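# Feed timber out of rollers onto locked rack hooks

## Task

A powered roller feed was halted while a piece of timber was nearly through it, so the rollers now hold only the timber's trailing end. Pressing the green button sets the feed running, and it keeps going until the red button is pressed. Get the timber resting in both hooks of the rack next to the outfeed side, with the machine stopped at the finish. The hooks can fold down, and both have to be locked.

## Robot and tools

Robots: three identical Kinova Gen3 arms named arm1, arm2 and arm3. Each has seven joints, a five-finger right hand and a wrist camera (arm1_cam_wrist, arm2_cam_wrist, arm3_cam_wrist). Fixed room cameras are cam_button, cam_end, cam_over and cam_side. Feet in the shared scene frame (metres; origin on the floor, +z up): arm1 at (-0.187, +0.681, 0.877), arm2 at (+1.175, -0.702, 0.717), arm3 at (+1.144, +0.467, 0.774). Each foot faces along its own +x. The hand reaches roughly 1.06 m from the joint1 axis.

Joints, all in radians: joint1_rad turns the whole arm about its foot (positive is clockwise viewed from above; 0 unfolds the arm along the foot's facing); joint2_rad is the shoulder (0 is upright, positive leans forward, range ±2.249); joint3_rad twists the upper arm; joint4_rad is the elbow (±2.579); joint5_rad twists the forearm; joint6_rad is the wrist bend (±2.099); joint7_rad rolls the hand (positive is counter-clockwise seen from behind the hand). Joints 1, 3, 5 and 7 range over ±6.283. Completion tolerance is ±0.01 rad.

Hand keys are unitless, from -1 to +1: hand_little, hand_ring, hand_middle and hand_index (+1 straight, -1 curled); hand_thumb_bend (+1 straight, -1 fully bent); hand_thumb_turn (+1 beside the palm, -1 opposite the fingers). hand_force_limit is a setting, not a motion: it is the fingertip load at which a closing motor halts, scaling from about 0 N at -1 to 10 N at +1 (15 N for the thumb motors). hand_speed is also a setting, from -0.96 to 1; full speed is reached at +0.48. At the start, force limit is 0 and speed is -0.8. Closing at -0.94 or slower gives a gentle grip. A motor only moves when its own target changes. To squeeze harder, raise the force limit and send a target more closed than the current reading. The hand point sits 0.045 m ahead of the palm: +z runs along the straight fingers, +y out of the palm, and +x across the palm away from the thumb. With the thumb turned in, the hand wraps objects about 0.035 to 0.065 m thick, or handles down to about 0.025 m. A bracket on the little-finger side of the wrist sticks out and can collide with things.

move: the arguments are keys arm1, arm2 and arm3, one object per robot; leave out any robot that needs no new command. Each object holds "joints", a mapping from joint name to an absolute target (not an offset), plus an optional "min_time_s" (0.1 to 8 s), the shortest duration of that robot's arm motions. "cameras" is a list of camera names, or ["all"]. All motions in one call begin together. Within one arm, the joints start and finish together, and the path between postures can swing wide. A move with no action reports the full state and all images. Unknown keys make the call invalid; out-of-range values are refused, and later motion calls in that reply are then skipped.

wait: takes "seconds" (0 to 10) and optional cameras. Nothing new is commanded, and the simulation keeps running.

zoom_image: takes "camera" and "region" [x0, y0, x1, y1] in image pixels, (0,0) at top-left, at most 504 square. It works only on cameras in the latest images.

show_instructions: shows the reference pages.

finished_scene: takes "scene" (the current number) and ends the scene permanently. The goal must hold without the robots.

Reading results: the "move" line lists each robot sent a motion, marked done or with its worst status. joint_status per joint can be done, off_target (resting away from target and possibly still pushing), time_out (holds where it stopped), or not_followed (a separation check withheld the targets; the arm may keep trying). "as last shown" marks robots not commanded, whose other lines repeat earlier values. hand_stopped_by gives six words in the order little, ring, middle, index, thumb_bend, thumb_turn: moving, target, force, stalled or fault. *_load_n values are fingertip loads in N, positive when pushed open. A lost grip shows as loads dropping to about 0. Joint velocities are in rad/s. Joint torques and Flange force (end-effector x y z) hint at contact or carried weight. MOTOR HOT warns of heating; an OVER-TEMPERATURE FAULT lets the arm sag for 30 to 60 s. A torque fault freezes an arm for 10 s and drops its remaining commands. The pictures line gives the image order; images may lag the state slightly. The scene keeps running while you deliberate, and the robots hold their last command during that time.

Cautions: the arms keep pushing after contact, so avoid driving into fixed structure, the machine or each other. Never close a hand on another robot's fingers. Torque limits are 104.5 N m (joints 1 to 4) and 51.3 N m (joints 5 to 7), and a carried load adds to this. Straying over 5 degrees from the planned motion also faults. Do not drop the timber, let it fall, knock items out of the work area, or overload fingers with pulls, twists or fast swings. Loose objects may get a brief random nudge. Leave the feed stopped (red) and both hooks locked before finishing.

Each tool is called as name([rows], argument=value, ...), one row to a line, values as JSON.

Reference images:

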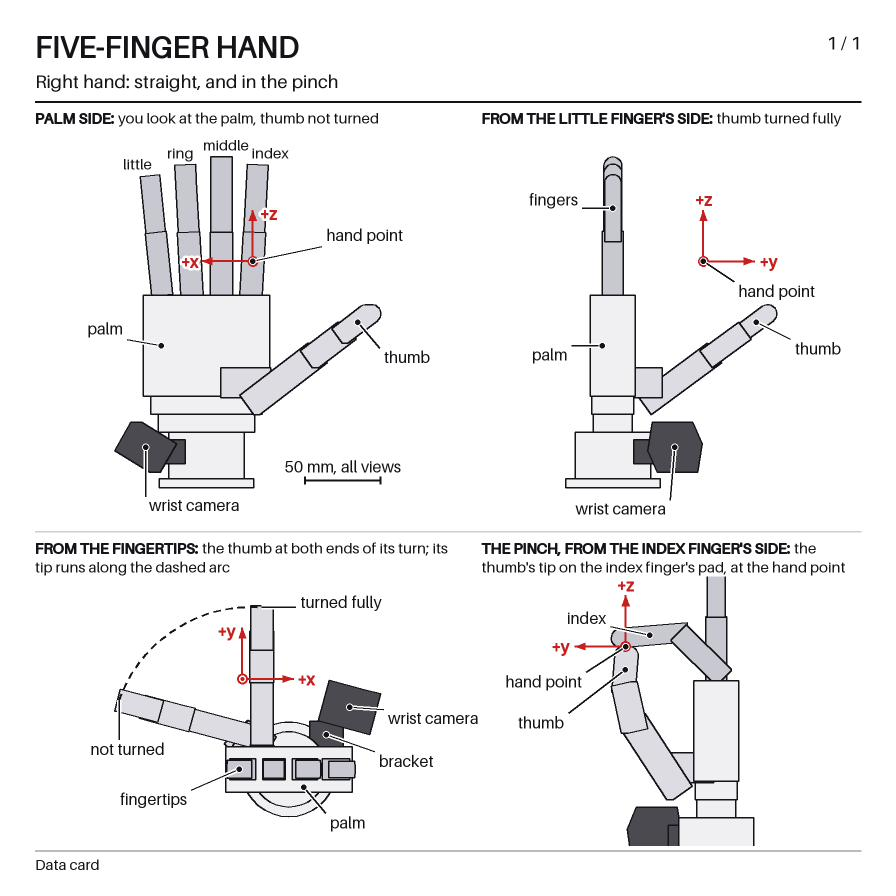

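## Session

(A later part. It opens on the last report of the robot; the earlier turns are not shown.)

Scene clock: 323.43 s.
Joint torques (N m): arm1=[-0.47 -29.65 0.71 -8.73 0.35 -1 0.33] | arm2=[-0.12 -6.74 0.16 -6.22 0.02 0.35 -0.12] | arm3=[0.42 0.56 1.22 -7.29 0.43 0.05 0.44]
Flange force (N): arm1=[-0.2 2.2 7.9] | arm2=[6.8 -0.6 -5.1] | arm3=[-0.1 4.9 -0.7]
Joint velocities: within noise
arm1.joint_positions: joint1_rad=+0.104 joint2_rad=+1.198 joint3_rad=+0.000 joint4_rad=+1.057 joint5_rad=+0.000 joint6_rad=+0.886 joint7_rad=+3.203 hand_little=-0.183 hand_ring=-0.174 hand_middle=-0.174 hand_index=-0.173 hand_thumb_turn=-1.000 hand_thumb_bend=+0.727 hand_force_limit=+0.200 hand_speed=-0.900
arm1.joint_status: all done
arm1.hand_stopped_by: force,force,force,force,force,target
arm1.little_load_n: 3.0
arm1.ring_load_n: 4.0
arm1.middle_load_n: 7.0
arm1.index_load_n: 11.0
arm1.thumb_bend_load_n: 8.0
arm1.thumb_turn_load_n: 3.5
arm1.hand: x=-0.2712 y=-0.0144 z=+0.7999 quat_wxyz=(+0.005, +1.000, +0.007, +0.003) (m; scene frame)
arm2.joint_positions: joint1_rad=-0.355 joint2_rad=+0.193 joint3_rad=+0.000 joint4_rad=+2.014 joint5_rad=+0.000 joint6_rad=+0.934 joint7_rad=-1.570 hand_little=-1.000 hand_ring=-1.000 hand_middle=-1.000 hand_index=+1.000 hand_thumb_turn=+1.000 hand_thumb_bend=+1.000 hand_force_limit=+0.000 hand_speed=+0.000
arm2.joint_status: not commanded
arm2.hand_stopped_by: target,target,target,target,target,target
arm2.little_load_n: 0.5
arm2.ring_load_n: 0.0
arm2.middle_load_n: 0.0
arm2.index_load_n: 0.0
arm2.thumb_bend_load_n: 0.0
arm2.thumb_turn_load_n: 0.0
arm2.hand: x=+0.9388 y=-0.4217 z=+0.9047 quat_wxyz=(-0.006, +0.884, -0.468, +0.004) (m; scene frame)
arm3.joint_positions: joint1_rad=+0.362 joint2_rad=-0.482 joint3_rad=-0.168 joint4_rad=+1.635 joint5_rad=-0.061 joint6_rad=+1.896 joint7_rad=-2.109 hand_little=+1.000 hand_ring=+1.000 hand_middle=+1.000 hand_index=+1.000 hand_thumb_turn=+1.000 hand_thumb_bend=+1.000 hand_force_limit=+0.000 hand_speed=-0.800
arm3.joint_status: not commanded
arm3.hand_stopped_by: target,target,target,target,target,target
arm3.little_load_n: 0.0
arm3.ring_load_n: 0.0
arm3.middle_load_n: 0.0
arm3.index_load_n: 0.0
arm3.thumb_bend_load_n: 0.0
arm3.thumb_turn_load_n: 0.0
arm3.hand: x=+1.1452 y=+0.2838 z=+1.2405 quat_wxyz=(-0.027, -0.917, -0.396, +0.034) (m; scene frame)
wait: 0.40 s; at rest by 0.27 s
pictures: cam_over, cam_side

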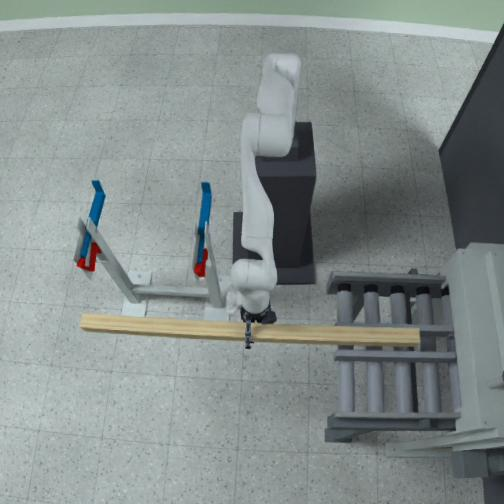

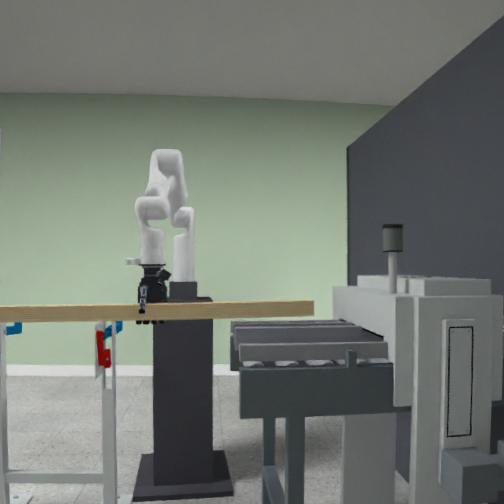

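move(arm1={"joints": {"joint1_rad": 0.1052, "joint2_rad": 1.354, "joint4_rad": 0.9953, "joint6_rad": 0.7923, "joint7_rad": 3.2038}, "min_time_s": 3.0})

wait(seconds=0.4, cameras=["cam_over", "cam_side"])

move(arm1={"joints": {"joint1_rad": -0.0213, "joint2_rad": 1.3489, "joint4_rad": 1.0145, "joint6_rad": 0.7782, "joint7_rad": 3.0773}, "min_time_s": 2.0}, cameras=["cam_over"])

move(arm1={"joints": {"joint1_rad": -0.1466, "joint2_rad": 1.3641, "joint4_rad": 0.976, "joint6_rad": 0.8015, "joint7_rad": 2.952}, "min_time_s": 2.0}, cameras=["cam_over", "cam_side"])

Scene clock: 328.17 s.
Joint torques (N m): arm1=[-0.45 -30.04 0.67 -8.07 0.3 -1.05 0.32] | arm2=[-0.11 -6.73 0.17 -6.22 0.05 0.34 -0.1] | arm3=[0.38 0.58 1.24 -7.27 0.36 0 0.45]
Flange force (N): arm1=[-0.2 2.7 8.2] | arm2=[6.8 -0.5 -5.2] | arm3=[0.0 4.9 -1.0]
move: arm1 done
Joint velocities: within noise
arm1.joint_positions: joint1_rad=+0.105 joint2_rad=+1.354 joint3_rad=+0.000 joint4_rad=+0.995 joint5_rad=+0.000 joint6_rad=+0.792 joint7_rad=+3.204 hand_little=-0.183 hand_ring=-0.174 hand_middle=-0.174 hand_index=-0.173 hand_thumb_turn=-1.000 hand_thumb_bend=+0.727 hand_force_limit=+0.200 hand_speed=-0.900
arm1.joint_status: all done
arm1.hand_stopped_by: force,force,force,force,force,target
arm1.little_load_n: 3.0
arm1.ring_load_n: 4.0
arm1.middle_load_n: 7.0
arm1.index_load_n: 10.5
arm1.thumb_bend_load_n: 8.0
arm1.thumb_turn_load_n: 4.0
arm1.hand: x=-0.2712 y=-0.0145 z=+0.7155 quat_wxyz=(+0.005, +1.000, +0.007, +0.003) (m; scene frame)
arm2, arm3: as last shown
arm2.little_load_n: 0.0
pictures: none

Scene clock: 328.57 s.
Joint torques (N m): arm1=[-0.53 -30.03 0.71 -8 0.31 -1.04 0.27] | arm2=[-0.13 -6.76 0.12 -6.27 0.02 0.35 -0.11] | arm3=[0.36 0.6 1.19 -7.22 0.37 0.05 0.47]
Flange force (N): arm1=[-0.4 2.9 8.3] | arm2=[6.9 -0.6 -5.0] | arm3=[-0.1 4.8 -1.0]
Joint velocities: within noise
arm1.joint_positions: joint1_rad=+0.105 joint2_rad=+1.354 joint3_rad=+0.000 joint4_rad=+0.995 joint5_rad=+0.000 joint6_rad=+0.792 joint7_rad=+3.204 hand_little=-0.183 hand_ring=-0.174 hand_middle=-0.174 hand_index=-0.173 hand_thumb_turn=-1.000 hand_thumb_bend=+0.727 hand_force_limit=+0.200 hand_speed=-0.900
arm1.joint_status: all done
arm1.hand_stopped_by: force,force,force,force,force,target
arm1.little_load_n: 3.0
arm1.ring_load_n: 4.0
arm1.middle_load_n: 6.5
arm1.index_load_n: 11.0
arm1.thumb_bend_load_n: 8.0
arm1.thumb_turn_load_n: 3.5
arm1.hand: x=-0.2712 y=-0.0145 z=+0.7155 quat_wxyz=(+0.005, +1.000, +0.007, +0.003) (m; scene frame)
arm2.joint_positions: joint1_rad=-0.355 joint2_rad=+0.193 joint3_rad=+0.000 joint4_rad=+2.014 joint5_rad=+0.000 joint6_rad=+0.934 joint7_rad=-1.570 hand_little=-1.000 hand_ring=-1.000 hand_middle=-1.000 hand_index=+1.000 hand_thumb_turn=+1.000 hand_thumb_bend=+1.000 hand_force_limit=+0.000 hand_speed=+0.000
arm2.joint_status: not commanded
arm2.hand_stopped_by: target,target,target,target,target,target
arm2.little_load_n: 0.0
arm2.ring_load_n: 0.0
arm2.middle_load_n: 0.0
arm2.index_load_n: 0.0
arm2.thumb_bend_load_n: 0.0
arm2.thumb_turn_load_n: 0.0
arm2.hand: x=+0.9388 y=-0.4217 z=+0.9047 quat_wxyz=(-0.006, +0.884, -0.468, +0.004) (m; scene frame)
arm3.joint_positions: joint1_rad=+0.362 joint2_rad=-0.482 joint3_rad=-0.168 joint4_rad=+1.635 joint5_rad=-0.061 joint6_rad=+1.896 joint7_rad=-2.109 hand_little=+1.000 hand_ring=+1.000 hand_middle=+1.000 hand_index=+1.000 hand_thumb_turn=+1.000 hand_thumb_bend=+1.000 hand_force_limit=+0.000 hand_speed=-0.800
arm3.joint_status: not commanded
arm3.hand_stopped_by: target,target,target,target,target,target
arm3.little_load_n: 0.0
arm3.ring_load_n: 0.0
arm3.middle_load_n: 0.0
arm3.index_load_n: 0.0
arm3.thumb_bend_load_n: 0.0
arm3.thumb_turn_load_n: 0.0
arm3.hand: x=+1.1452 y=+0.2838 z=+1.2405 quat_wxyz=(-0.027, -0.917, -0.396, +0.034) (m; scene frame)
wait: 0.40 s; at rest by 0.27 s
pictures: cam_over, cam_side

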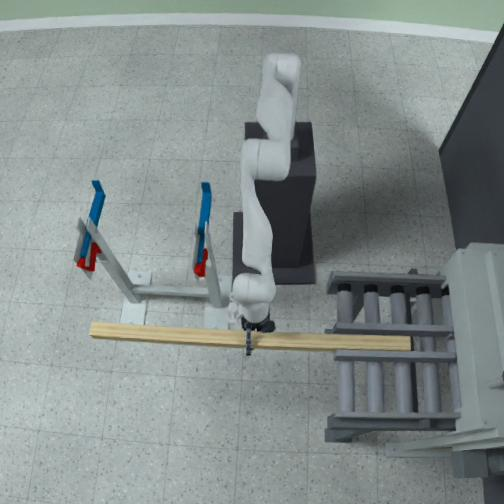

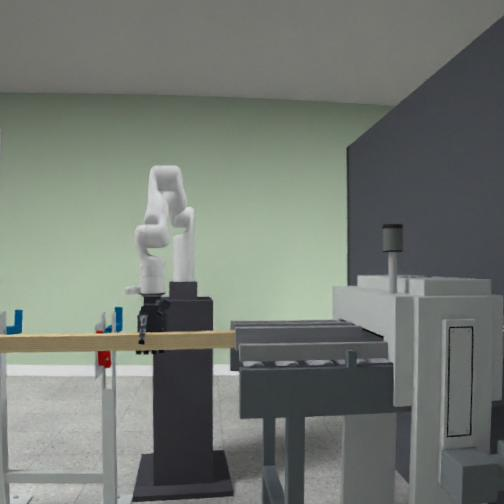

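Scene clock: 330.87 s.
Joint torques (N m): arm1=[-0.41 -29.97 0.76 -8.01 0.34 -1.01 0.32] | arm2=[-0.13 -6.74 0.16 -6.25 0.02 0.36 -0.12] | arm3=[0.42 0.6 1.31 -7.31 0.38 0.04 0.46]
Flange force (N): arm1=[0.1 2.3 8.3] | arm2=[6.9 -0.6 -5.0] | arm3=[0.1 5.1 -0.7]
move: arm1 done
Joint velocities: within noise
arm1.joint_positions: joint1_rad=-0.021 joint2_rad=+1.349 joint3_rad=+0.000 joint4_rad=+1.014 joint5_rad=+0.000 joint6_rad=+0.778 joint7_rad=+3.077 hand_little=-0.183 hand_ring=-0.174 hand_middle=-0.174 hand_index=-0.173 hand_thumb_turn=-1.000 hand_thumb_bend=+0.727 hand_force_limit=+0.200 hand_speed=-0.900
arm1.joint_status: all done
arm1.hand_stopped_by: force,force,force,force,force,target
arm1.little_load_n: 3.0
arm1.ring_load_n: 4.0
arm1.middle_load_n: 7.0
arm1.index_load_n: 11.0
arm1.thumb_bend_load_n: 8.0
arm1.thumb_turn_load_n: 3.5
arm1.hand: x=-0.1912 y=-0.0128 z=+0.7150 quat_wxyz=(+0.005, +1.000, +0.007, +0.003) (m; scene frame)
arm2, arm3: as last shown
arm3.little_load_n: 0.5
pictures: cam_over

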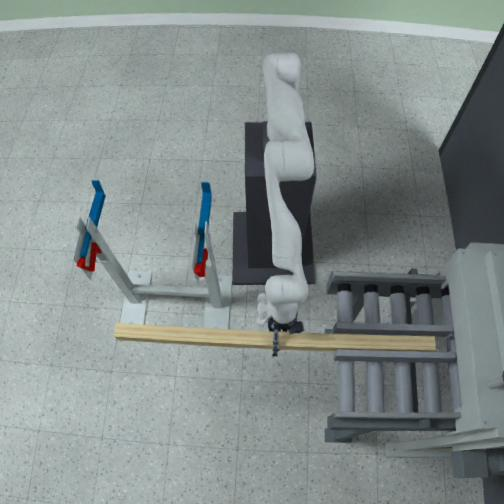

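Scene clock: 333.17 s.
Joint torques (N m): arm1=[-13.58 -32.95 -10.35 -10.45 -3.08 -2.24 1.38] | arm2=[-0.11 -6.75 0.16 -6.24 0.02 0.35 -0.11] | arm3=[0.42 0.62 1.26 -7.26 0.38 0.02 0.45]
Flange force (N): arm1=[-18.7 3.1 10.1] | arm2=[6.8 -0.5 -5.1] | arm3=[0.0 4.9 -0.9]
move: arm1 done
Joint velocities: within noise
arm1.joint_positions: joint1_rad=-0.147 joint2_rad=+1.364 joint3_rad=+0.000 joint4_rad=+0.976 joint5_rad=+0.000 joint6_rad=+0.802 joint7_rad=+2.952 hand_little=-0.183 hand_ring=-0.174 hand_middle=-0.174 hand_index=-0.173 hand_thumb_turn=-1.000 hand_thumb_bend=+0.727 hand_force_limit=+0.200 hand_speed=-0.900
arm1.joint_status: all done
arm1.hand_stopped_by: force,force,force,force,force,target
arm1.little_load_n: 1.5
arm1.ring_load_n: 3.0
arm1.middle_load_n: 7.5
arm1.index_load_n: 13.0
arm1.thumb_bend_load_n: 7.5
arm1.thumb_turn_load_n: 7.5
arm1.hand: x=-0.1114 y=-0.0110 z=+0.7144 quat_wxyz=(+0.005, +1.000, +0.007, +0.003) (m; scene frame)
arm2, arm3: as last shown
arm2.index_load_n: 0.5
arm3.little_load_n: 0.0
arm3.ring_load_n: -0.5
pictures: cam_over, cam_side

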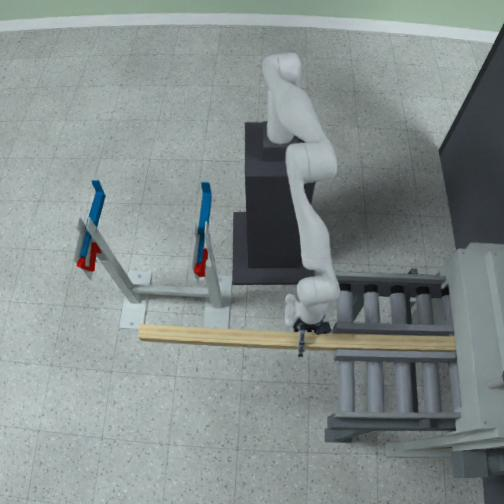

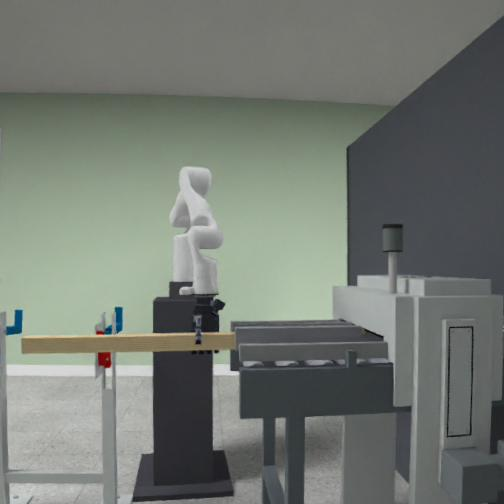

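move(arm1={"joints": {"joint1_rad": -0.1442, "joint2_rad": 1.3751, "joint4_rad": 0.9692, "joint6_rad": 0.7973, "joint7_rad": 2.9544}, "min_time_s": 1.5})

wait(seconds=0.4, cameras=["cam_over", "cam_side"])

Scene clock: 337.80 s.
Joint torques (N m): arm1=[-3.55 -13.94 -2.44 -2.46 -0.64 -0.24 0.67] | arm2=[-0.13 -6.76 0.13 -6.23 0.04 0.35 -0.1] | arm3=[0.4 0.62 1.26 -7.24 0.43 0.06 0.46]
Flange force (N): arm1=[-4.4 0.0 -16.7] | arm2=[6.8 -0.5 -5.1] | arm3=[0.1 5.1 -0.9]
move: arm1 done
Joint velocities: within noise
arm1.joint_positions: joint1_rad=-0.144 joint2_rad=+1.375 joint3_rad=+0.000 joint4_rad=+0.969 joint5_rad=+0.000 joint6_rad=+0.797 joint7_rad=+2.954 hand_little=-0.183 hand_ring=-0.174 hand_middle=-0.174 hand_index=-0.174 hand_thumb_turn=-1.000 hand_thumb_bend=+0.727 hand_force_limit=+0.200 hand_speed=-0.900
arm1.joint_status: all done
arm1.hand_stopped_by: force,force,force,force,force,target
arm1.little_load_n: 0.0
arm1.ring_load_n: 0.5
arm1.middle_load_n: 0.0
arm1.index_load_n: 1.5
arm1.thumb_bend_load_n: 10.0
arm1.thumb_turn_load_n: 6.0
arm1.hand: x=-0.1127 y=-0.0114 z=+0.7090 quat_wxyz=(+0.005, +1.000, +0.007, +0.003) (m; scene frame)
arm2, arm3: as last shown
arm2.index_load_n: 0.0
arm3.ring_load_n: 0.0
pictures: none

Scene clock: 338.20 s.
Joint torques (N m): arm1=[-3.73 -13.9 -2.59 -2.49 -0.7 -0.26 0.73] | arm2=[-0.11 -6.76 0.18 -6.22 0.01 0.34 -0.1] | arm3=[0.39 0.59 1.19 -7.24 0.38 0.03 0.43]
Flange force (N): arm1=[-4.6 -0.1 -16.8] | arm2=[6.8 -0.5 -5.1] | arm3=[-0.2 4.7 -1.0]
Joint velocities: within noise
arm1.joint_positions: joint1_rad=-0.144 joint2_rad=+1.375 joint3_rad=+0.000 joint4_rad=+0.969 joint5_rad=+0.000 joint6_rad=+0.797 joint7_rad=+2.954 hand_little=-0.183 hand_ring=-0.174 hand_middle=-0.174 hand_index=-0.174 hand_thumb_turn=-1.000 hand_thumb_bend=+0.727 hand_force_limit=+0.200 hand_speed=-0.900
arm1.joint_status: all done
arm1.hand_stopped_by: force,force,force,force,force,target
arm1.little_load_n: 0.5
arm1.ring_load_n: 0.0
arm1.middle_load_n: 0.0
arm1.index_load_n: 1.5
arm1.thumb_bend_load_n: 10.5
arm1.thumb_turn_load_n: 6.5
arm1.hand: x=-0.1127 y=-0.0114 z=+0.7089 quat_wxyz=(+0.005, +1.000, +0.007, +0.003) (m; scene frame)
arm2.joint_positions: joint1_rad=-0.355 joint2_rad=+0.193 joint3_rad=+0.000 joint4_rad=+2.014 joint5_rad=+0.000 joint6_rad=+0.934 joint7_rad=-1.570 hand_little=-1.000 hand_ring=-1.000 hand_middle=-1.000 hand_index=+1.000 hand_thumb_turn=+1.000 hand_thumb_bend=+1.000 hand_force_limit=+0.000 hand_speed=+0.000
arm2.joint_status: not commanded
arm2.hand_stopped_by: target,target,target,target,target,target
arm2.little_load_n: 0.0
arm2.ring_load_n: 0.0
arm2.middle_load_n: 0.0
arm2.index_load_n: 0.0
arm2.thumb_bend_load_n: 0.0
arm2.thumb_turn_load_n: 0.0
arm2.hand: x=+0.9388 y=-0.4217 z=+0.9047 quat_wxyz=(-0.006, +0.884, -0.468, +0.004) (m; scene frame)
arm3.joint_positions: joint1_rad=+0.362 joint2_rad=-0.482 joint3_rad=-0.168 joint4_rad=+1.635 joint5_rad=-0.061 joint6_rad=+1.896 joint7_rad=-2.109 hand_little=+1.000 hand_ring=+1.000 hand_middle=+1.000 hand_index=+1.000 hand_thumb_turn=+1.000 hand_thumb_bend=+1.000 hand_force_limit=+0.000 hand_speed=-0.800
arm3.joint_status: not commanded
arm3.hand_stopped_by: target,target,target,target,target,target
arm3.little_load_n: 0.0
arm3.ring_load_n: 0.0
arm3.middle_load_n: 0.0
arm3.index_load_n: 0.0
arm3.thumb_bend_load_n: 0.0
arm3.thumb_turn_load_n: 0.0
arm3.hand: x=+1.1452 y=+0.2838 z=+1.2405 quat_wxyz=(-0.027, -0.917, -0.396, +0.034) (m; scene frame)
wait: 0.40 s; at rest by 0.27 s
pictures: cam_over, cam_side

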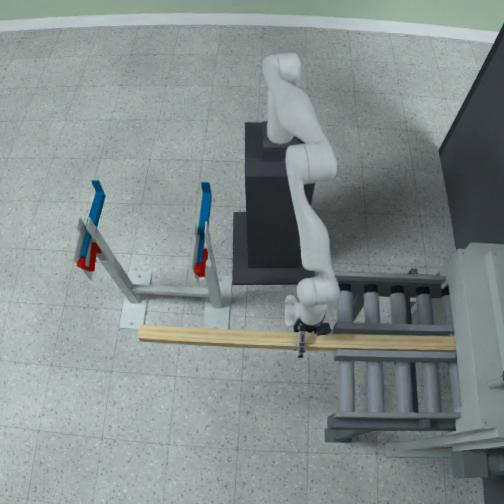

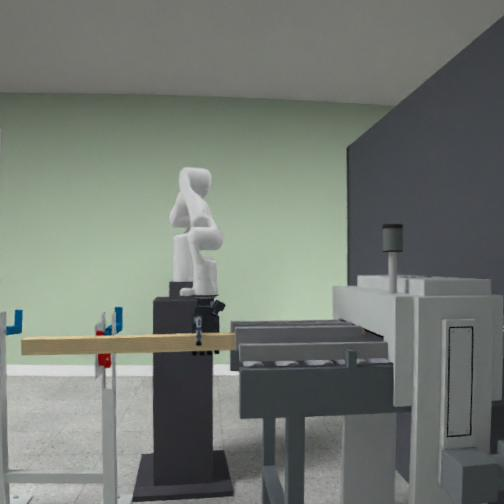

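move(arm1={"joints": {"joint2_rad": 1.368, "joint4_rad": 0.9736, "joint6_rad": 0.8}, "min_time_s": 1.0})

move(arm1={"joints": {"hand_speed": -0.85, "hand_thumb_bend": 1.0, "hand_little": -0.1, "hand_ring": -0.1, "hand_middle": -0.1, "hand_index": -0.1}}, cameras=["cam_over", "cam_side"])

move(arm1={"joints": {"hand_speed": -0.5, "hand_little": 1, "hand_ring": 1, "hand_middle": 1, "hand_index": 1}}, cameras=["cam_over", "cam_side", "arm1_cam_wrist"])

Scene clock: 341.67 s.
Joint torques (N m): arm1=[-0.49 -29.74 0.74 -7.98 0.35 -1.01 0.28] | arm2=[-0.12 -6.75 0.17 -6.21 0.02 0.34 -0.11] | arm3=[0.37 0.62 1.26 -7.27 0.41 0.04 0.46]
Flange force (N): arm1=[0.2 2.6 7.6] | arm2=[6.8 -0.5 -5.1] | arm3=[0.1 5.0 -0.8]
move: arm1 done
Joint velocities: within noise
arm1.joint_positions: joint1_rad=-0.144 joint2_rad=+1.368 joint3_rad=+0.000 joint4_rad=+0.974 joint5_rad=+0.000 joint6_rad=+0.800 joint7_rad=+2.954 hand_little=-0.183 hand_ring=-0.174 hand_middle=-0.174 hand_index=-0.174 hand_thumb_turn=-1.000 hand_thumb_bend=+0.727 hand_force_limit=+0.200 hand_speed=-0.900
arm1.joint_status: all done
arm1.hand_stopped_by: force,force,force,force,force,target
arm1.little_load_n: 0.5
arm1.ring_load_n: 0.5
arm1.middle_load_n: 1.5
arm1.index_load_n: 4.0
arm1.thumb_bend_load_n: 7.0
arm1.thumb_turn_load_n: 1.5
arm1.hand: x=-0.1127 y=-0.0113 z=+0.7124 quat_wxyz=(+0.005, +1.000, +0.007, +0.003) (m; scene frame)
arm2, arm3: as last shown
pictures: none

Scene clock: 343.43 s.
Joint torques (N m): arm1=[-0.41 -25.86 0.56 -6.62 0.26 -0.86 0.32] | arm2=[-0.14 -6.76 0.15 -6.29 0.01 0.35 -0.13] | arm3=[0.41 0.59 1.21 -7.31 0.39 0.04 0.44]
Flange force (N): arm1=[0.3 1.9 1.7] | arm2=[7.0 -0.6 -5.0] | arm3=[-0.1 4.8 -0.7]
move: arm1 done
Joint velocities: within noise
arm1.joint_positions: joint1_rad=-0.144 joint2_rad=+1.368 joint3_rad=+0.000 joint4_rad=+0.974 joint5_rad=+0.000 joint6_rad=+0.800 joint7_rad=+2.954 hand_little=-0.100 hand_ring=-0.100 hand_middle=-0.100 hand_index=-0.100 hand_thumb_turn=-1.000 hand_thumb_bend=+1.000 hand_force_limit=+0.200 hand_speed=-0.850
arm1.joint_status: all done
arm1.hand_stopped_by: target,target,target,target,target,target
arm1.little_load_n: 0.0
arm1.ring_load_n: 0.0
arm1.middle_load_n: 0.0
arm1.index_load_n: 1.0
arm1.thumb_bend_load_n: 0.0
arm1.thumb_turn_load_n: 0.0
arm1.hand: x=-0.1127 y=-0.0113 z=+0.7125 quat_wxyz=(+0.005, +1.000, +0.007, +0.003) (m; scene frame)
arm2, arm3: as last shown
pictures: cam_over, cam_side

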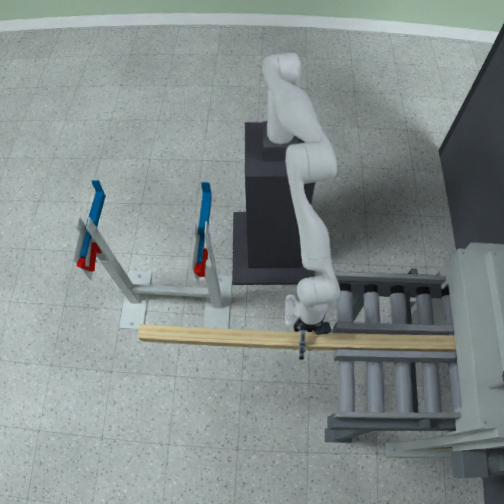

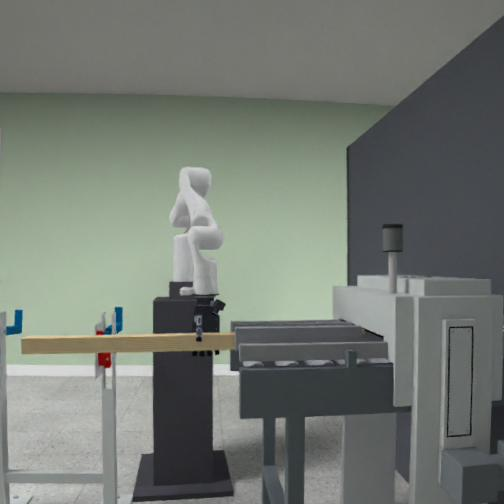

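Scene clock: 344.70 s.
Joint torques (N m): arm1=[-0.35 -24.24 0.48 -5.86 0.22 -0.58 0.25] | arm2=[-0.13 -6.78 0.16 -6.23 0.04 0.34 -0.12] | arm3=[0.36 0.62 1.24 -7.21 0.4 0.07 0.47]
Flange force (N): arm1=[0.3 1.9 -0.4] | arm2=[6.8 -0.6 -5.1] | arm3=[0.0 5.1 -1.0]
move: arm1 done
Joint velocities: within noise
arm1.joint_positions: joint1_rad=-0.144 joint2_rad=+1.368 joint3_rad=+0.000 joint4_rad=+0.974 joint5_rad=+0.000 joint6_rad=+0.800 joint7_rad=+2.954 hand_little=+1.000 hand_ring=+1.000 hand_middle=+1.000 hand_index=+1.000 hand_thumb_turn=-1.000 hand_thumb_bend=+1.000 hand_force_limit=+0.200 hand_speed=-0.500
arm1.joint_status: all done
arm1.hand_stopped_by: target,target,target,target,target,target
arm1.little_load_n: 0.0
arm1.ring_load_n: 0.0
arm1.middle_load_n: 0.0
arm1.index_load_n: 0.0
arm1.thumb_bend_load_n: 0.0
arm1.thumb_turn_load_n: 0.0
arm1.hand: x=-0.1127 y=-0.0113 z=+0.7125 quat_wxyz=(+0.005, +1.000, +0.007, +0.003) (m; scene frame)
arm2, arm3: as last shown
pictures: arm1_cam_wrist, cam_over, cam_side

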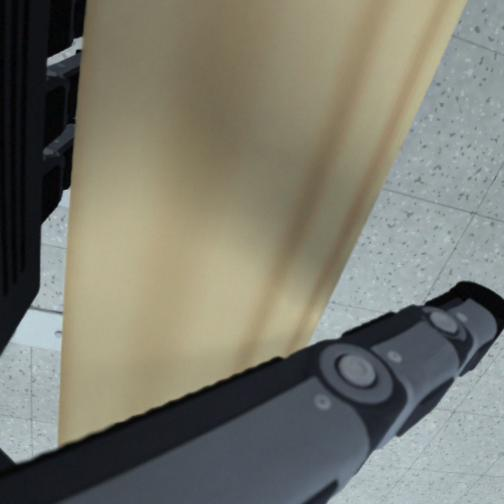

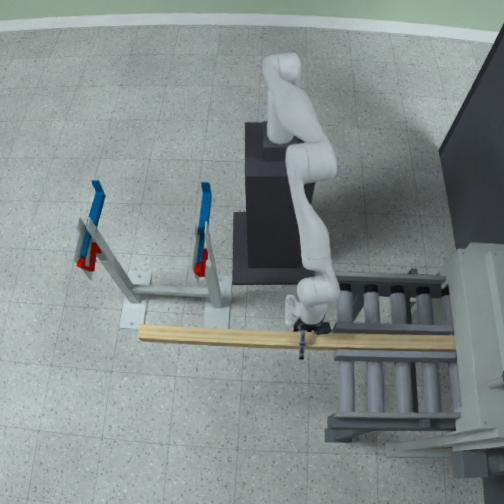

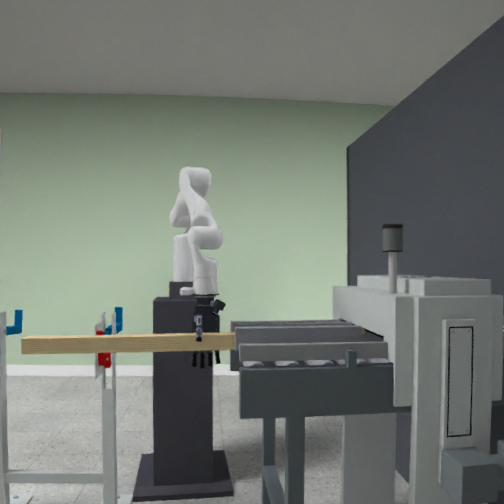

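move(arm1={"joints": {"joint1_rad": -0.1482, "joint2_rad": 1.344, "joint4_rad": 1.0419, "joint6_rad": 0.7557, "joint7_rad": 2.954}, "min_time_s": 1.0})

move(arm1={"joints": {"joint2_rad": 1.1283, "joint4_rad": 1.1179, "joint6_rad": 0.8954}, "min_time_s": 1.5})

move(arm1={"joints": {"joint2_rad": 0.9557, "joint4_rad": 1.0733, "joint6_rad": 1.1126}, "min_time_s": 1.5}, cameras=["cam_over", "cam_side"])

Scene clock: 347.93 s.
Joint torques (N m): arm1=[-0.36 -23.93 0.53 -5.61 0.24 -0.58 0.31] | arm2=[-0.13 -6.77 0.19 -6.21 0.03 0.36 -0.11] | arm3=[0.39 0.59 1.25 -7.23 0.39 0.02 0.45]
Flange force (N): arm1=[0.4 1.9 -0.4] | arm2=[6.7 -0.5 -5.1] | arm3=[0.0 5.0 -1.0]
move: arm1 done
Joint velocities: within noise
arm1.joint_positions: joint1_rad=-0.148 joint2_rad=+1.344 joint3_rad=+0.000 joint4_rad=+1.042 joint5_rad=+0.000 joint6_rad=+0.756 joint7_rad=+2.954 hand_little=+1.000 hand_ring=+1.000 hand_middle=+1.000 hand_index=+1.000 hand_thumb_turn=-1.000 hand_thumb_bend=+1.000 hand_force_limit=+0.200 hand_speed=-0.500
arm1.joint_status: all done
arm1.hand_stopped_by: target,target,target,target,target,target
arm1.little_load_n: 0.0
arm1.ring_load_n: 0.5
arm1.middle_load_n: 0.0
arm1.index_load_n: 0.0
arm1.thumb_bend_load_n: -0.5
arm1.thumb_turn_load_n: 0.0
arm1.hand: x=-0.1124 y=+0.0008 z=+0.7125 quat_wxyz=(+0.005, +1.000, +0.009, +0.003) (m; scene frame)
arm2, arm3: as last shown
pictures: none

Scene clock: 349.73 s.
Joint torques (N m): arm1=[-0.39 -23.34 0.45 -6.38 0.21 -0.59 0.3] | arm2=[-0.1 -6.77 0.2 -6.26 0.05 0.33 -0.11] | arm3=[0.39 0.57 1.23 -7.29 0.36 0.04 0.45]
Flange force (N): arm1=[0.3 1.7 -0.7] | arm2=[6.8 -0.5 -5.1] | arm3=[-0.1 4.9 -0.8]
move: arm1 done
Joint velocities: within noise
arm1.joint_positions: joint1_rad=-0.148 joint2_rad=+1.128 joint3_rad=+0.000 joint4_rad=+1.118 joint5_rad=+0.000 joint6_rad=+0.895 joint7_rad=+2.954 hand_little=+1.000 hand_ring=+1.000 hand_middle=+1.000 hand_index=+1.000 hand_thumb_turn=-1.000 hand_thumb_bend=+1.000 hand_force_limit=+0.200 hand_speed=-0.500
arm1.joint_status: all done
arm1.hand_stopped_by: target,target,target,target,target,target
arm1.little_load_n: 0.0
arm1.ring_load_n: 0.0
arm1.middle_load_n: 0.0
arm1.index_load_n: 0.0
arm1.thumb_bend_load_n: 0.0
arm1.thumb_turn_load_n: 0.0
arm1.hand: x=-0.1132 y=+0.0020 z=+0.8302 quat_wxyz=(+0.005, +1.000, +0.009, +0.003) (m; scene frame)
arm2, arm3: as last shown
arm2.little_load_n: 0.5
arm3.middle_load_n: 0.5
pictures: none

Scene clock: 351.53 s.
Joint torques (N m): arm1=[-0.33 -22.49 0.43 -7.21 0.22 -0.59 0.3] | arm2=[-0.13 -6.77 0.16 -6.21 0.01 0.34 -0.13] | arm3=[0.38 0.54 1.2 -7.25 0.38 0.06 0.49]
Flange force (N): arm1=[0.4 1.8 -1.2] | arm2=[6.7 -0.6 -5.1] | arm3=[-0.2 5.0 -0.9]
move: arm1 done
Joint velocities: within noise
arm1.joint_positions: joint1_rad=-0.148 joint2_rad=+0.956 joint3_rad=+0.000 joint4_rad=+1.073 joint5_rad=+0.000 joint6_rad=+1.113 joint7_rad=+2.954 hand_little=+1.000 hand_ring=+1.000 hand_middle=+1.000 hand_index=+1.000 hand_thumb_turn=-1.000 hand_thumb_bend=+1.000 hand_force_limit=+0.200 hand_speed=-0.500
arm1.joint_status: all done
arm1.hand_stopped_by: target,target,target,target,target,target
arm1.little_load_n: 0.0
arm1.ring_load_n: 0.0
arm1.middle_load_n: 0.0
arm1.index_load_n: -0.5
arm1.thumb_bend_load_n: 0.0
arm1.thumb_turn_load_n: 0.0
arm1.hand: x=-0.1139 y=+0.0032 z=+0.9503 quat_wxyz=(+0.005, +1.000, +0.009, +0.003) (m; scene frame)
arm2, arm3: as last shown
arm2.little_load_n: 0.0
arm3.middle_load_n: 0.0
pictures: cam_over, cam_side

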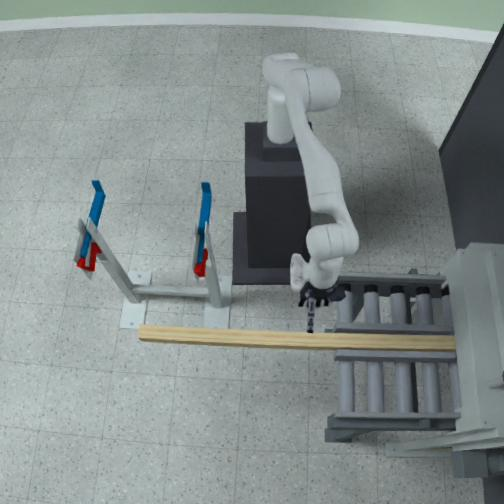

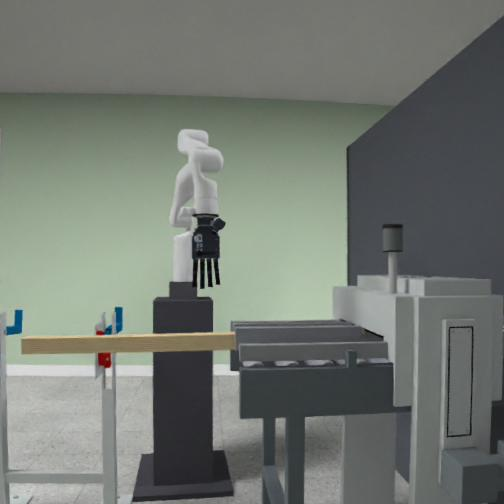

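move(arm1={"joints": {"joint1_rad": -0.1881, "joint2_rad": 0.7, "joint4_rad": 2.0, "joint5_rad": 1.3238, "joint6_rad": 0.5236, "joint7_rad": 1.57, "hand_thumb_turn": 1}, "min_time_s": 3}, cameras=["cam_side"])

Scene clock: 361.03 s.
Joint torques (N m): arm1=[-0.31 -15.99 1.04 -4.18 0.68 0.4 0.35] | arm2=[-0.12 -6.77 0.2 -6.26 0.03 0.34 -0.11] | arm3=[0.37 0.62 1.23 -7.29 0.39 0.05 0.49]
Flange force (N): arm1=[0.5 -0.4 -0.6] | arm2=[6.8 -0.5 -5.0] | arm3=[0.1 5.0 -0.7]
move: arm1 done
Joint velocities: within noise
arm1.joint_positions: joint1_rad=-0.188 joint2_rad=+0.700 joint3_rad=+0.000 joint4_rad=+2.000 joint5_rad=+1.324 joint6_rad=+0.524 joint7_rad=+1.570 hand_little=+1.000 hand_ring=+1.000 hand_middle=+1.000 hand_index=+1.000 hand_thumb_turn=+1.000 hand_thumb_bend=+1.000 hand_force_limit=+0.200 hand_speed=-0.500
arm1.joint_status: all done
arm1.hand_stopped_by: target,target,target,target,target,target
arm1.little_load_n: 0.0
arm1.ring_load_n: 0.0
arm1.middle_load_n: 0.0
arm1.index_load_n: 0.0
arm1.thumb_bend_load_n: 0.0
arm1.thumb_turn_load_n: 0.0
arm1.hand: x=-0.2738 y=+0.1140 z=+0.9714 quat_wxyz=(+0.210, +0.956, -0.057, -0.198) (m; scene frame)
arm2, arm3: as last shown
pictures: cam_side

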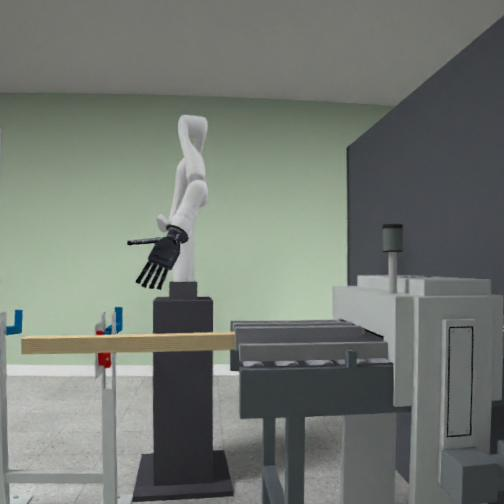

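move(arm1={"joints": {"joint2_rad": 1.1152, "joint4_rad": 2.0264}, "min_time_s": 2})

wait(seconds=0.4, cameras=["arm1_cam_wrist", "cam_side", "cam_end"])

zoom_image(camera="arm1_cam_wrist", region=[150, 80, 450, 380])

Scene clock: 364.63 s.
Joint torques (N m): arm1=[-0.38 -16.47 1.56 0.03 0.18 0.75 0.26] | arm2=[-0.12 -6.77 0.17 -6.22 0.04 0.35 -0.11] | arm3=[0.38 0.58 1.24 -7.3 0.4 0.04 0.46]
Flange force (N): arm1=[0.1 0.2 -1.2] | arm2=[6.8 -0.5 -5.1] | arm3=[0.0 5.0 -0.7]
move: arm1 done
Joint velocities: within noise
arm1.joint_positions: joint1_rad=-0.188 joint2_rad=+1.115 joint3_rad=+0.000 joint4_rad=+2.026 joint5_rad=+1.324 joint6_rad=+0.524 joint7_rad=+1.570 hand_little=+1.000 hand_ring=+1.000 hand_middle=+1.000 hand_index=+1.000 hand_thumb_turn=+1.000 hand_thumb_bend=+1.000 hand_force_limit=+0.200 hand_speed=-0.500
arm1.joint_status: all done
arm1.hand_stopped_by: target,target,target,target,target,target
arm1.little_load_n: 0.0
arm1.ring_load_n: 0.0
arm1.middle_load_n: 0.0
arm1.index_load_n: 0.0
arm1.thumb_bend_load_n: 0.0
arm1.thumb_turn_load_n: 0.0
arm1.hand: x=-0.3064 y=+0.2468 z=+0.7723 quat_wxyz=(+0.005, +0.967, -0.002, -0.256) (m; scene frame)
arm2.joint_positions: joint1_rad=-0.355 joint2_rad=+0.193 joint3_rad=+0.000 joint4_rad=+2.014 joint5_rad=+0.000 joint6_rad=+0.934 joint7_rad=-1.570 hand_little=-1.000 hand_ring=-1.000 hand_middle=-1.000 hand_index=+1.000 hand_thumb_turn=+1.000 hand_thumb_bend=+1.000 hand_force_limit=+0.000 hand_speed=+0.000
arm2.joint_status: not commanded
arm2.hand_stopped_by: target,target,target,target,target,target
arm2.little_load_n: 0.0
arm2.ring_load_n: 0.0
arm2.middle_load_n: 0.0
arm2.index_load_n: 0.0
arm2.thumb_bend_load_n: 0.0
arm2.thumb_turn_load_n: 0.0
arm2.hand: x=+0.9388 y=-0.4217 z=+0.9047 quat_wxyz=(-0.006, +0.884, -0.468, +0.004) (m; scene frame)
arm3.joint_positions: joint1_rad=+0.362 joint2_rad=-0.482 joint3_rad=-0.168 joint4_rad=+1.635 joint5_rad=-0.061 joint6_rad=+1.896 joint7_rad=-2.109 hand_little=+1.000 hand_ring=+1.000 hand_middle=+1.000 hand_index=+1.000 hand_thumb_turn=+1.000 hand_thumb_bend=+1.000 hand_force_limit=+0.000 hand_speed=-0.800
arm3.joint_status: not commanded
arm3.hand_stopped_by: target,target,target,target,target,target
arm3.little_load_n: 0.0
arm3.ring_load_n: 0.0
arm3.middle_load_n: 0.0
arm3.index_load_n: 0.0
arm3.thumb_bend_load_n: 0.0
arm3.thumb_turn_load_n: 0.0
arm3.hand: x=+1.1452 y=+0.2838 z=+1.2405 quat_wxyz=(-0.027, -0.917, -0.396, +0.034) (m; scene frame)
pictures: none

Scene clock: 365.03 s.
Joint torques (N m): arm1=[-0.38 -16.52 1.59 0.05 0.19 0.79 0.29] | arm2=[-0.09 -6.76 0.19 -6.21 0.04 0.37 -0.11] | arm3=[0.39 0.61 1.27 -7.24 0.36 0.04 0.5]
Flange force (N): arm1=[0.2 0.1 -1.0] | arm2=[6.8 -0.5 -5.1] | arm3=[0.0 5.1 -0.9]
Joint velocities: within noise
arm1.joint_positions: joint1_rad=-0.188 joint2_rad=+1.115 joint3_rad=+0.000 joint4_rad=+2.026 joint5_rad=+1.324 joint6_rad=+0.524 joint7_rad=+1.570 hand_little=+1.000 hand_ring=+1.000 hand_middle=+1.000 hand_index=+1.000 hand_thumb_turn=+1.000 hand_thumb_bend=+1.000 hand_force_limit=+0.200 hand_speed=-0.500
arm1.joint_status: all done
arm1.hand_stopped_by: target,target,target,target,target,target
arm1.little_load_n: 0.0
arm1.ring_load_n: 0.0
arm1.middle_load_n: 0.0
arm1.index_load_n: 0.0
arm1.thumb_bend_load_n: 0.0
arm1.thumb_turn_load_n: 0.0
arm1.hand: x=-0.3064 y=+0.2468 z=+0.7723 quat_wxyz=(+0.005, +0.967, -0.002, -0.256) (m; scene frame)
arm2.joint_positions: joint1_rad=-0.355 joint2_rad=+0.193 joint3_rad=+0.000 joint4_rad=+2.014 joint5_rad=+0.000 joint6_rad=+0.934 joint7_rad=-1.570 hand_little=-1.000 hand_ring=-1.000 hand_middle=-1.000 hand_index=+1.000 hand_thumb_turn=+1.000 hand_thumb_bend=+1.000 hand_force_limit=+0.000 hand_speed=+0.000
arm2.joint_status: not commanded
arm2.hand_stopped_by: target,target,target,target,target,target
arm2.little_load_n: 0.0
arm2.ring_load_n: 0.0
arm2.middle_load_n: 0.0
arm2.index_load_n: 0.0
arm2.thumb_bend_load_n: 0.0
arm2.thumb_turn_load_n: 0.0
arm2.hand: x=+0.9388 y=-0.4217 z=+0.9047 quat_wxyz=(-0.006, +0.884, -0.468, +0.004) (m; scene frame)
arm3.joint_positions: joint1_rad=+0.362 joint2_rad=-0.482 joint3_rad=-0.168 joint4_rad=+1.635 joint5_rad=-0.061 joint6_rad=+1.896 joint7_rad=-2.109 hand_little=+1.000 hand_ring=+1.000 hand_middle=+1.000 hand_index=+1.000 hand_thumb_turn=+1.000 hand_thumb_bend=+1.000 hand_force_limit=+0.000 hand_speed=-0.800
arm3.joint_status: not commanded
arm3.hand_stopped_by: target,target,target,target,target,target
arm3.little_load_n: 0.0
arm3.ring_load_n: 0.0
arm3.middle_load_n: 0.0
arm3.index_load_n: 0.0
arm3.thumb_bend_load_n: 0.0
arm3.thumb_turn_load_n: 0.0
arm3.hand: x=+1.1452 y=+0.2838 z=+1.2405 quat_wxyz=(-0.027, -0.917, -0.396, +0.034) (m; scene frame)
wait: 0.40 s; at rest by 0.27 s
pictures: arm1_cam_wrist, cam_end, cam_side

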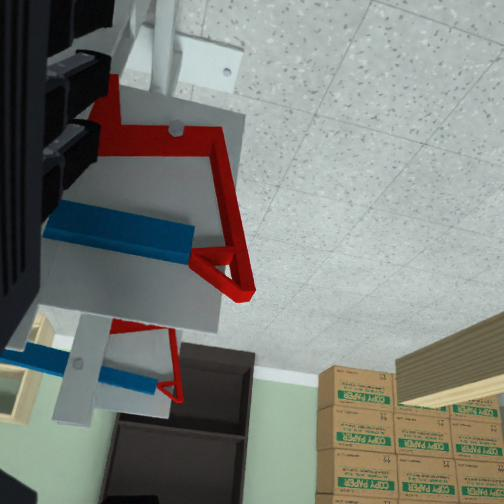

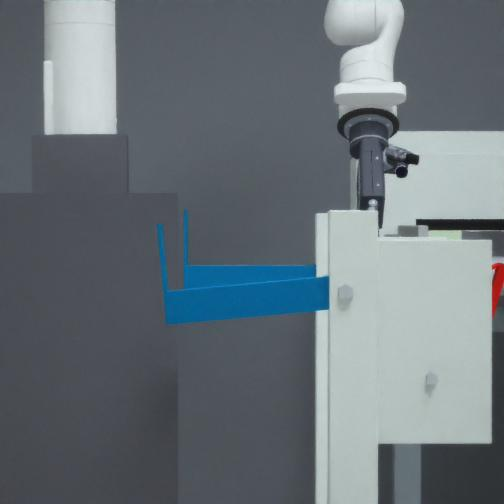

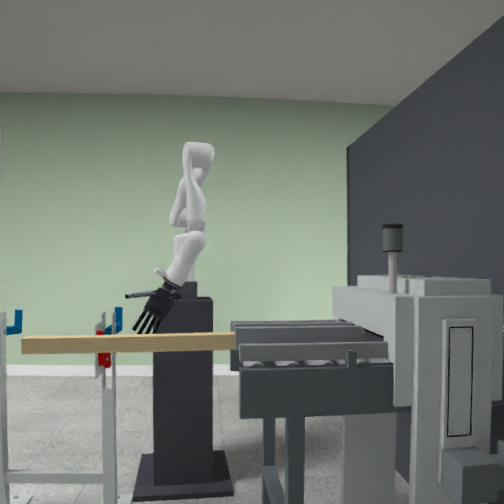

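Scaled by 1.680 from the camera's 504x504 image, which has a finer 720x720 frame.

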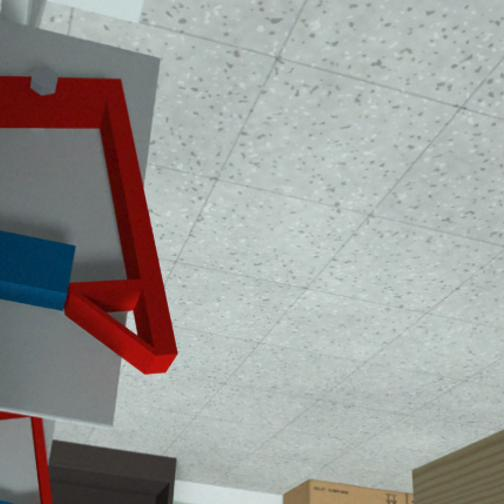

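move(arm1={"joints": {"joint2_rad": 0.7, "joint4_rad": 2.0, "hand_speed": 0.0, "hand_force_limit": 0.0, "hand_little": -1, "hand_ring": -1, "hand_middle": -1}, "min_time_s": 1.5})

move(arm1={"joints": {"joint1_rad": 0.5166, "joint2_rad": 0.65, "joint4_rad": 1.8, "joint5_rad": 0, "joint6_rad": 0.69, "joint7_rad": 3.6}, "min_time_s": 3})

move(arm1={"joints": {"joint2_rad": 0.8532, "joint4_rad": 1.8037, "joint6_rad": 0.4847}, "min_time_s": 2})

wait(seconds=0.4, cameras=["arm1_cam_wrist", "cam_side", "cam_end", "cam_over"])

zoom_image(camera="cam_side", region=[60, 270, 160, 370])

zoom_image(camera="cam_over", region=[160, 180, 260, 280])

Scene clock: 374.27 s.
Joint torques (N m): arm1=[-0.35 -16.01 1.09 -4.16 0.73 0.37 0.33] | arm2=[-0.14 -6.74 0.16 -6.21 0.02 0.36 -0.09] | arm3=[0.45 0.58 1.26 -7.3 0.36 0.02 0.5]
Flange force (N): arm1=[0.6 0.1 -0.9] | arm2=[6.8 -0.5 -5.1] | arm3=[0.0 5.0 -0.8]
move: arm1 done
Joint velocities: within noise
arm1.joint_positions: joint1_rad=-0.188 joint2_rad=+0.700 joint3_rad=+0.000 joint4_rad=+2.000 joint5_rad=+1.324 joint6_rad=+0.524 joint7_rad=+1.570 hand_little=-1.000 hand_ring=-1.000 hand_middle=-1.000 hand_index=+1.000 hand_thumb_turn=+1.000 hand_thumb_bend=+1.000 hand_force_limit=+0.000 hand_speed=+0.000
arm1.joint_status: all done
arm1.hand_stopped_by: target,target,target,target,target,target
arm1.little_load_n: 0.0
arm1.ring_load_n: 0.0
arm1.middle_load_n: 0.0
arm1.index_load_n: 0.0
arm1.thumb_bend_load_n: 0.0
arm1.thumb_turn_load_n: 0.0
arm1.hand: x=-0.2738 y=+0.1140 z=+0.9714 quat_wxyz=(+0.210, +0.956, -0.057, -0.198) (m; scene frame)
arm2, arm3: as last shown
pictures: none

Scene clock: 377.60 s.
Joint torques (N m): arm1=[-0.48 -16.4 0.23 -5.27 0.2 -0.61 0.33] | arm2=[-0.14 -6.75 0.2 -6.23 0.01 0.34 -0.1] | arm3=[0.4 0.6 1.23 -7.27 0.4 0.03 0.46]
Flange force (N): arm1=[-0.3 0.6 -1.6] | arm2=[6.8 -0.5 -5.1] | arm3=[0.0 5.0 -0.8]
move: arm1 done
Joint velocities: within noise
arm1.joint_positions: joint1_rad=+0.517 joint2_rad=+0.650 joint3_rad=+0.000 joint4_rad=+1.800 joint5_rad=+0.000 joint6_rad=+0.690 joint7_rad=+3.600 hand_little=-1.000 hand_ring=-1.000 hand_middle=-1.000 hand_index=+1.000 hand_thumb_turn=+1.000 hand_thumb_bend=+1.000 hand_force_limit=+0.000 hand_speed=+0.000
arm1.joint_status: all done
arm1.hand_stopped_by: target,target,target,target,target,target
arm1.little_load_n: 0.0
arm1.ring_load_n: 0.0
arm1.middle_load_n: 0.0
arm1.index_load_n: 0.0
arm1.thumb_bend_load_n: 0.0
arm1.thumb_turn_load_n: 0.0
arm1.hand: x=-0.4427 y=+0.2235 z=+0.9353 quat_wxyz=(+0.006, +1.000, +0.000, +0.003) (m; scene frame)
arm2, arm3: as last shown
pictures: none

Scene clock: 379.90 s.
Joint torques (N m): arm1=[-0.51 -17.81 0.32 -3.88 0.15 -0.59 0.31] | arm2=[-0.15 -6.7 0.19 -6.23 0.02 0.37 -0.1] | arm3=[0.37 0.55 1.24 -7.23 0.42 0.05 0.47]
Flange force (N): arm1=[-0.6 0.8 -1.4] | arm2=[6.9 -0.5 -5.1] | arm3=[-0.1 5.1 -1.0]
move: arm1 done
Joint velocities: within noise
arm1.joint_positions: joint1_rad=+0.517 joint2_rad=+0.853 joint3_rad=+0.000 joint4_rad=+1.804 joint5_rad=+0.000 joint6_rad=+0.485 joint7_rad=+3.600 hand_little=-1.000 hand_ring=-1.000 hand_middle=-1.000 hand_index=+1.000 hand_thumb_turn=+1.000 hand_thumb_bend=+1.000 hand_force_limit=+0.000 hand_speed=+0.000
arm1.joint_status: all done
arm1.hand_stopped_by: target,target,target,target,target,target
arm1.little_load_n: 0.0
arm1.ring_load_n: 0.5
arm1.middle_load_n: 0.0
arm1.index_load_n: 0.0
arm1.thumb_bend_load_n: -0.5
arm1.thumb_turn_load_n: 0.0
arm1.hand: x=-0.4456 y=+0.2155 z=+0.8409 quat_wxyz=(+0.005, +1.000, +0.000, +0.003) (m; scene frame)
arm2, arm3: as last shown
arm2.thumb_turn_load_n: -0.5
pictures: none

Scene clock: 380.30 s.
Joint torques (N m): arm1=[-0.43 -17.9 0.35 -3.92 0.2 -0.58 0.26] | arm2=[-0.15 -6.76 0.15 -6.24 0.01 0.33 -0.1] | arm3=[0.37 0.62 1.25 -7.23 0.42 0.02 0.47]
Flange force (N): arm1=[-0.5 0.8 -1.2] | arm2=[6.8 -0.6 -5.1] | arm3=[0.1 5.1 -1.0]
Joint velocities: within noise
arm1.joint_positions: joint1_rad=+0.517 joint2_rad=+0.853 joint3_rad=+0.000 joint4_rad=+1.804 joint5_rad=+0.000 joint6_rad=+0.485 joint7_rad=+3.600 hand_little=-1.000 hand_ring=-1.000 hand_middle=-1.000 hand_index=+1.000 hand_thumb_turn=+1.000 hand_thumb_bend=+1.000 hand_force_limit=+0.000 hand_speed=+0.000
arm1.joint_status: all done
arm1.hand_stopped_by: target,target,target,target,target,target
arm1.little_load_n: 0.0
arm1.ring_load_n: 0.0
arm1.middle_load_n: 0.0
arm1.index_load_n: 0.0
arm1.thumb_bend_load_n: -0.5
arm1.thumb_turn_load_n: 0.0
arm1.hand: x=-0.4456 y=+0.2155 z=+0.8409 quat_wxyz=(+0.005, +1.000, +0.000, +0.003) (m; scene frame)
arm2.joint_positions: joint1_rad=-0.355 joint2_rad=+0.193 joint3_rad=+0.000 joint4_rad=+2.014 joint5_rad=+0.000 joint6_rad=+0.934 joint7_rad=-1.570 hand_little=-1.000 hand_ring=-1.000 hand_middle=-1.000 hand_index=+1.000 hand_thumb_turn=+1.000 hand_thumb_bend=+1.000 hand_force_limit=+0.000 hand_speed=+0.000
arm2.joint_status: not commanded
arm2.hand_stopped_by: target,target,target,target,target,target
arm2.little_load_n: 0.0
arm2.ring_load_n: 0.0
arm2.middle_load_n: 0.0
arm2.index_load_n: 0.0
arm2.thumb_bend_load_n: 0.0
arm2.thumb_turn_load_n: 0.0
arm2.hand: x=+0.9388 y=-0.4217 z=+0.9047 quat_wxyz=(-0.006, +0.884, -0.468, +0.004) (m; scene frame)
arm3.joint_positions: joint1_rad=+0.362 joint2_rad=-0.482 joint3_rad=-0.168 joint4_rad=+1.635 joint5_rad=-0.061 joint6_rad=+1.896 joint7_rad=-2.109 hand_little=+1.000 hand_ring=+1.000 hand_middle=+1.000 hand_index=+1.000 hand_thumb_turn=+1.000 hand_thumb_bend=+1.000 hand_force_limit=+0.000 hand_speed=-0.800
arm3.joint_status: not commanded
arm3.hand_stopped_by: target,target,target,target,target,target
arm3.little_load_n: 0.0
arm3.ring_load_n: 0.0
arm3.middle_load_n: 0.0
arm3.index_load_n: 0.0
arm3.thumb_bend_load_n: 0.0
arm3.thumb_turn_load_n: 0.0
arm3.hand: x=+1.1452 y=+0.2838 z=+1.2405 quat_wxyz=(-0.027, -0.917, -0.396, +0.034) (m; scene frame)
wait: 0.40 s; at rest by 0.27 s
pictures: arm1_cam_wrist, cam_end, cam_over, cam_side

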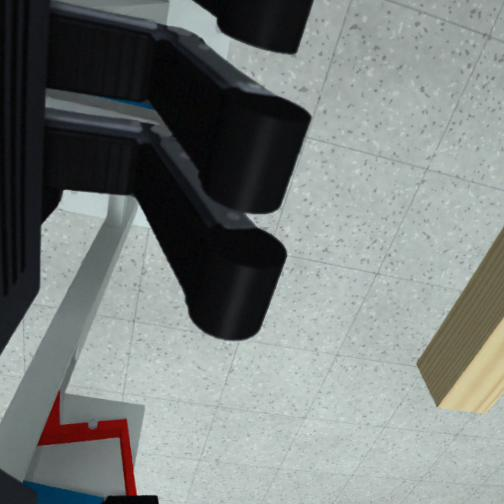

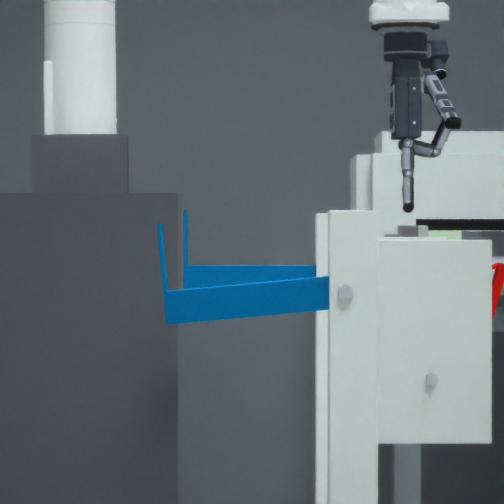

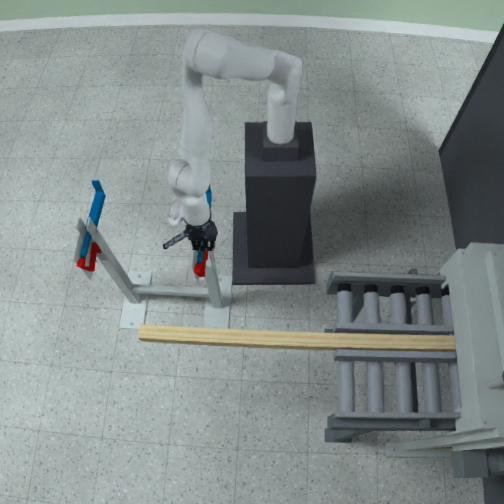

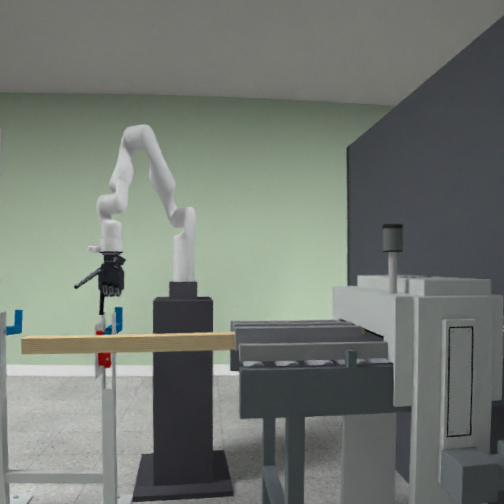

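Scaled by 5.040 from the camera's 504x504 image, which has a finer 720x720 frame.

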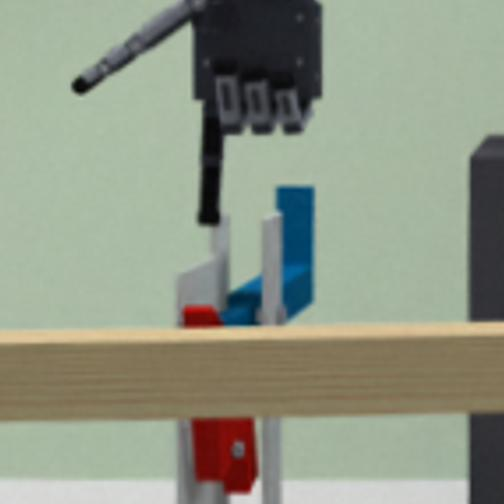

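Scaled by 5.040 from the camera's 504x504 image, which has a finer 720x720 frame.

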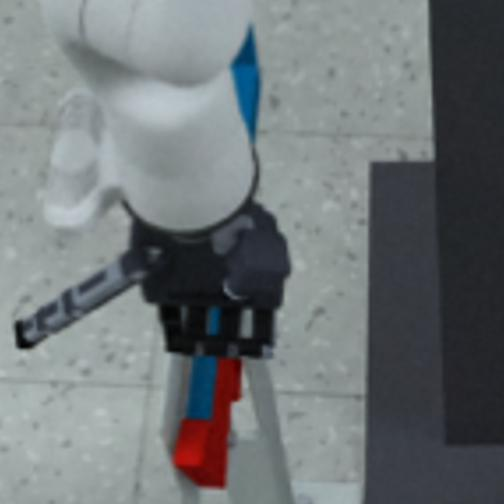

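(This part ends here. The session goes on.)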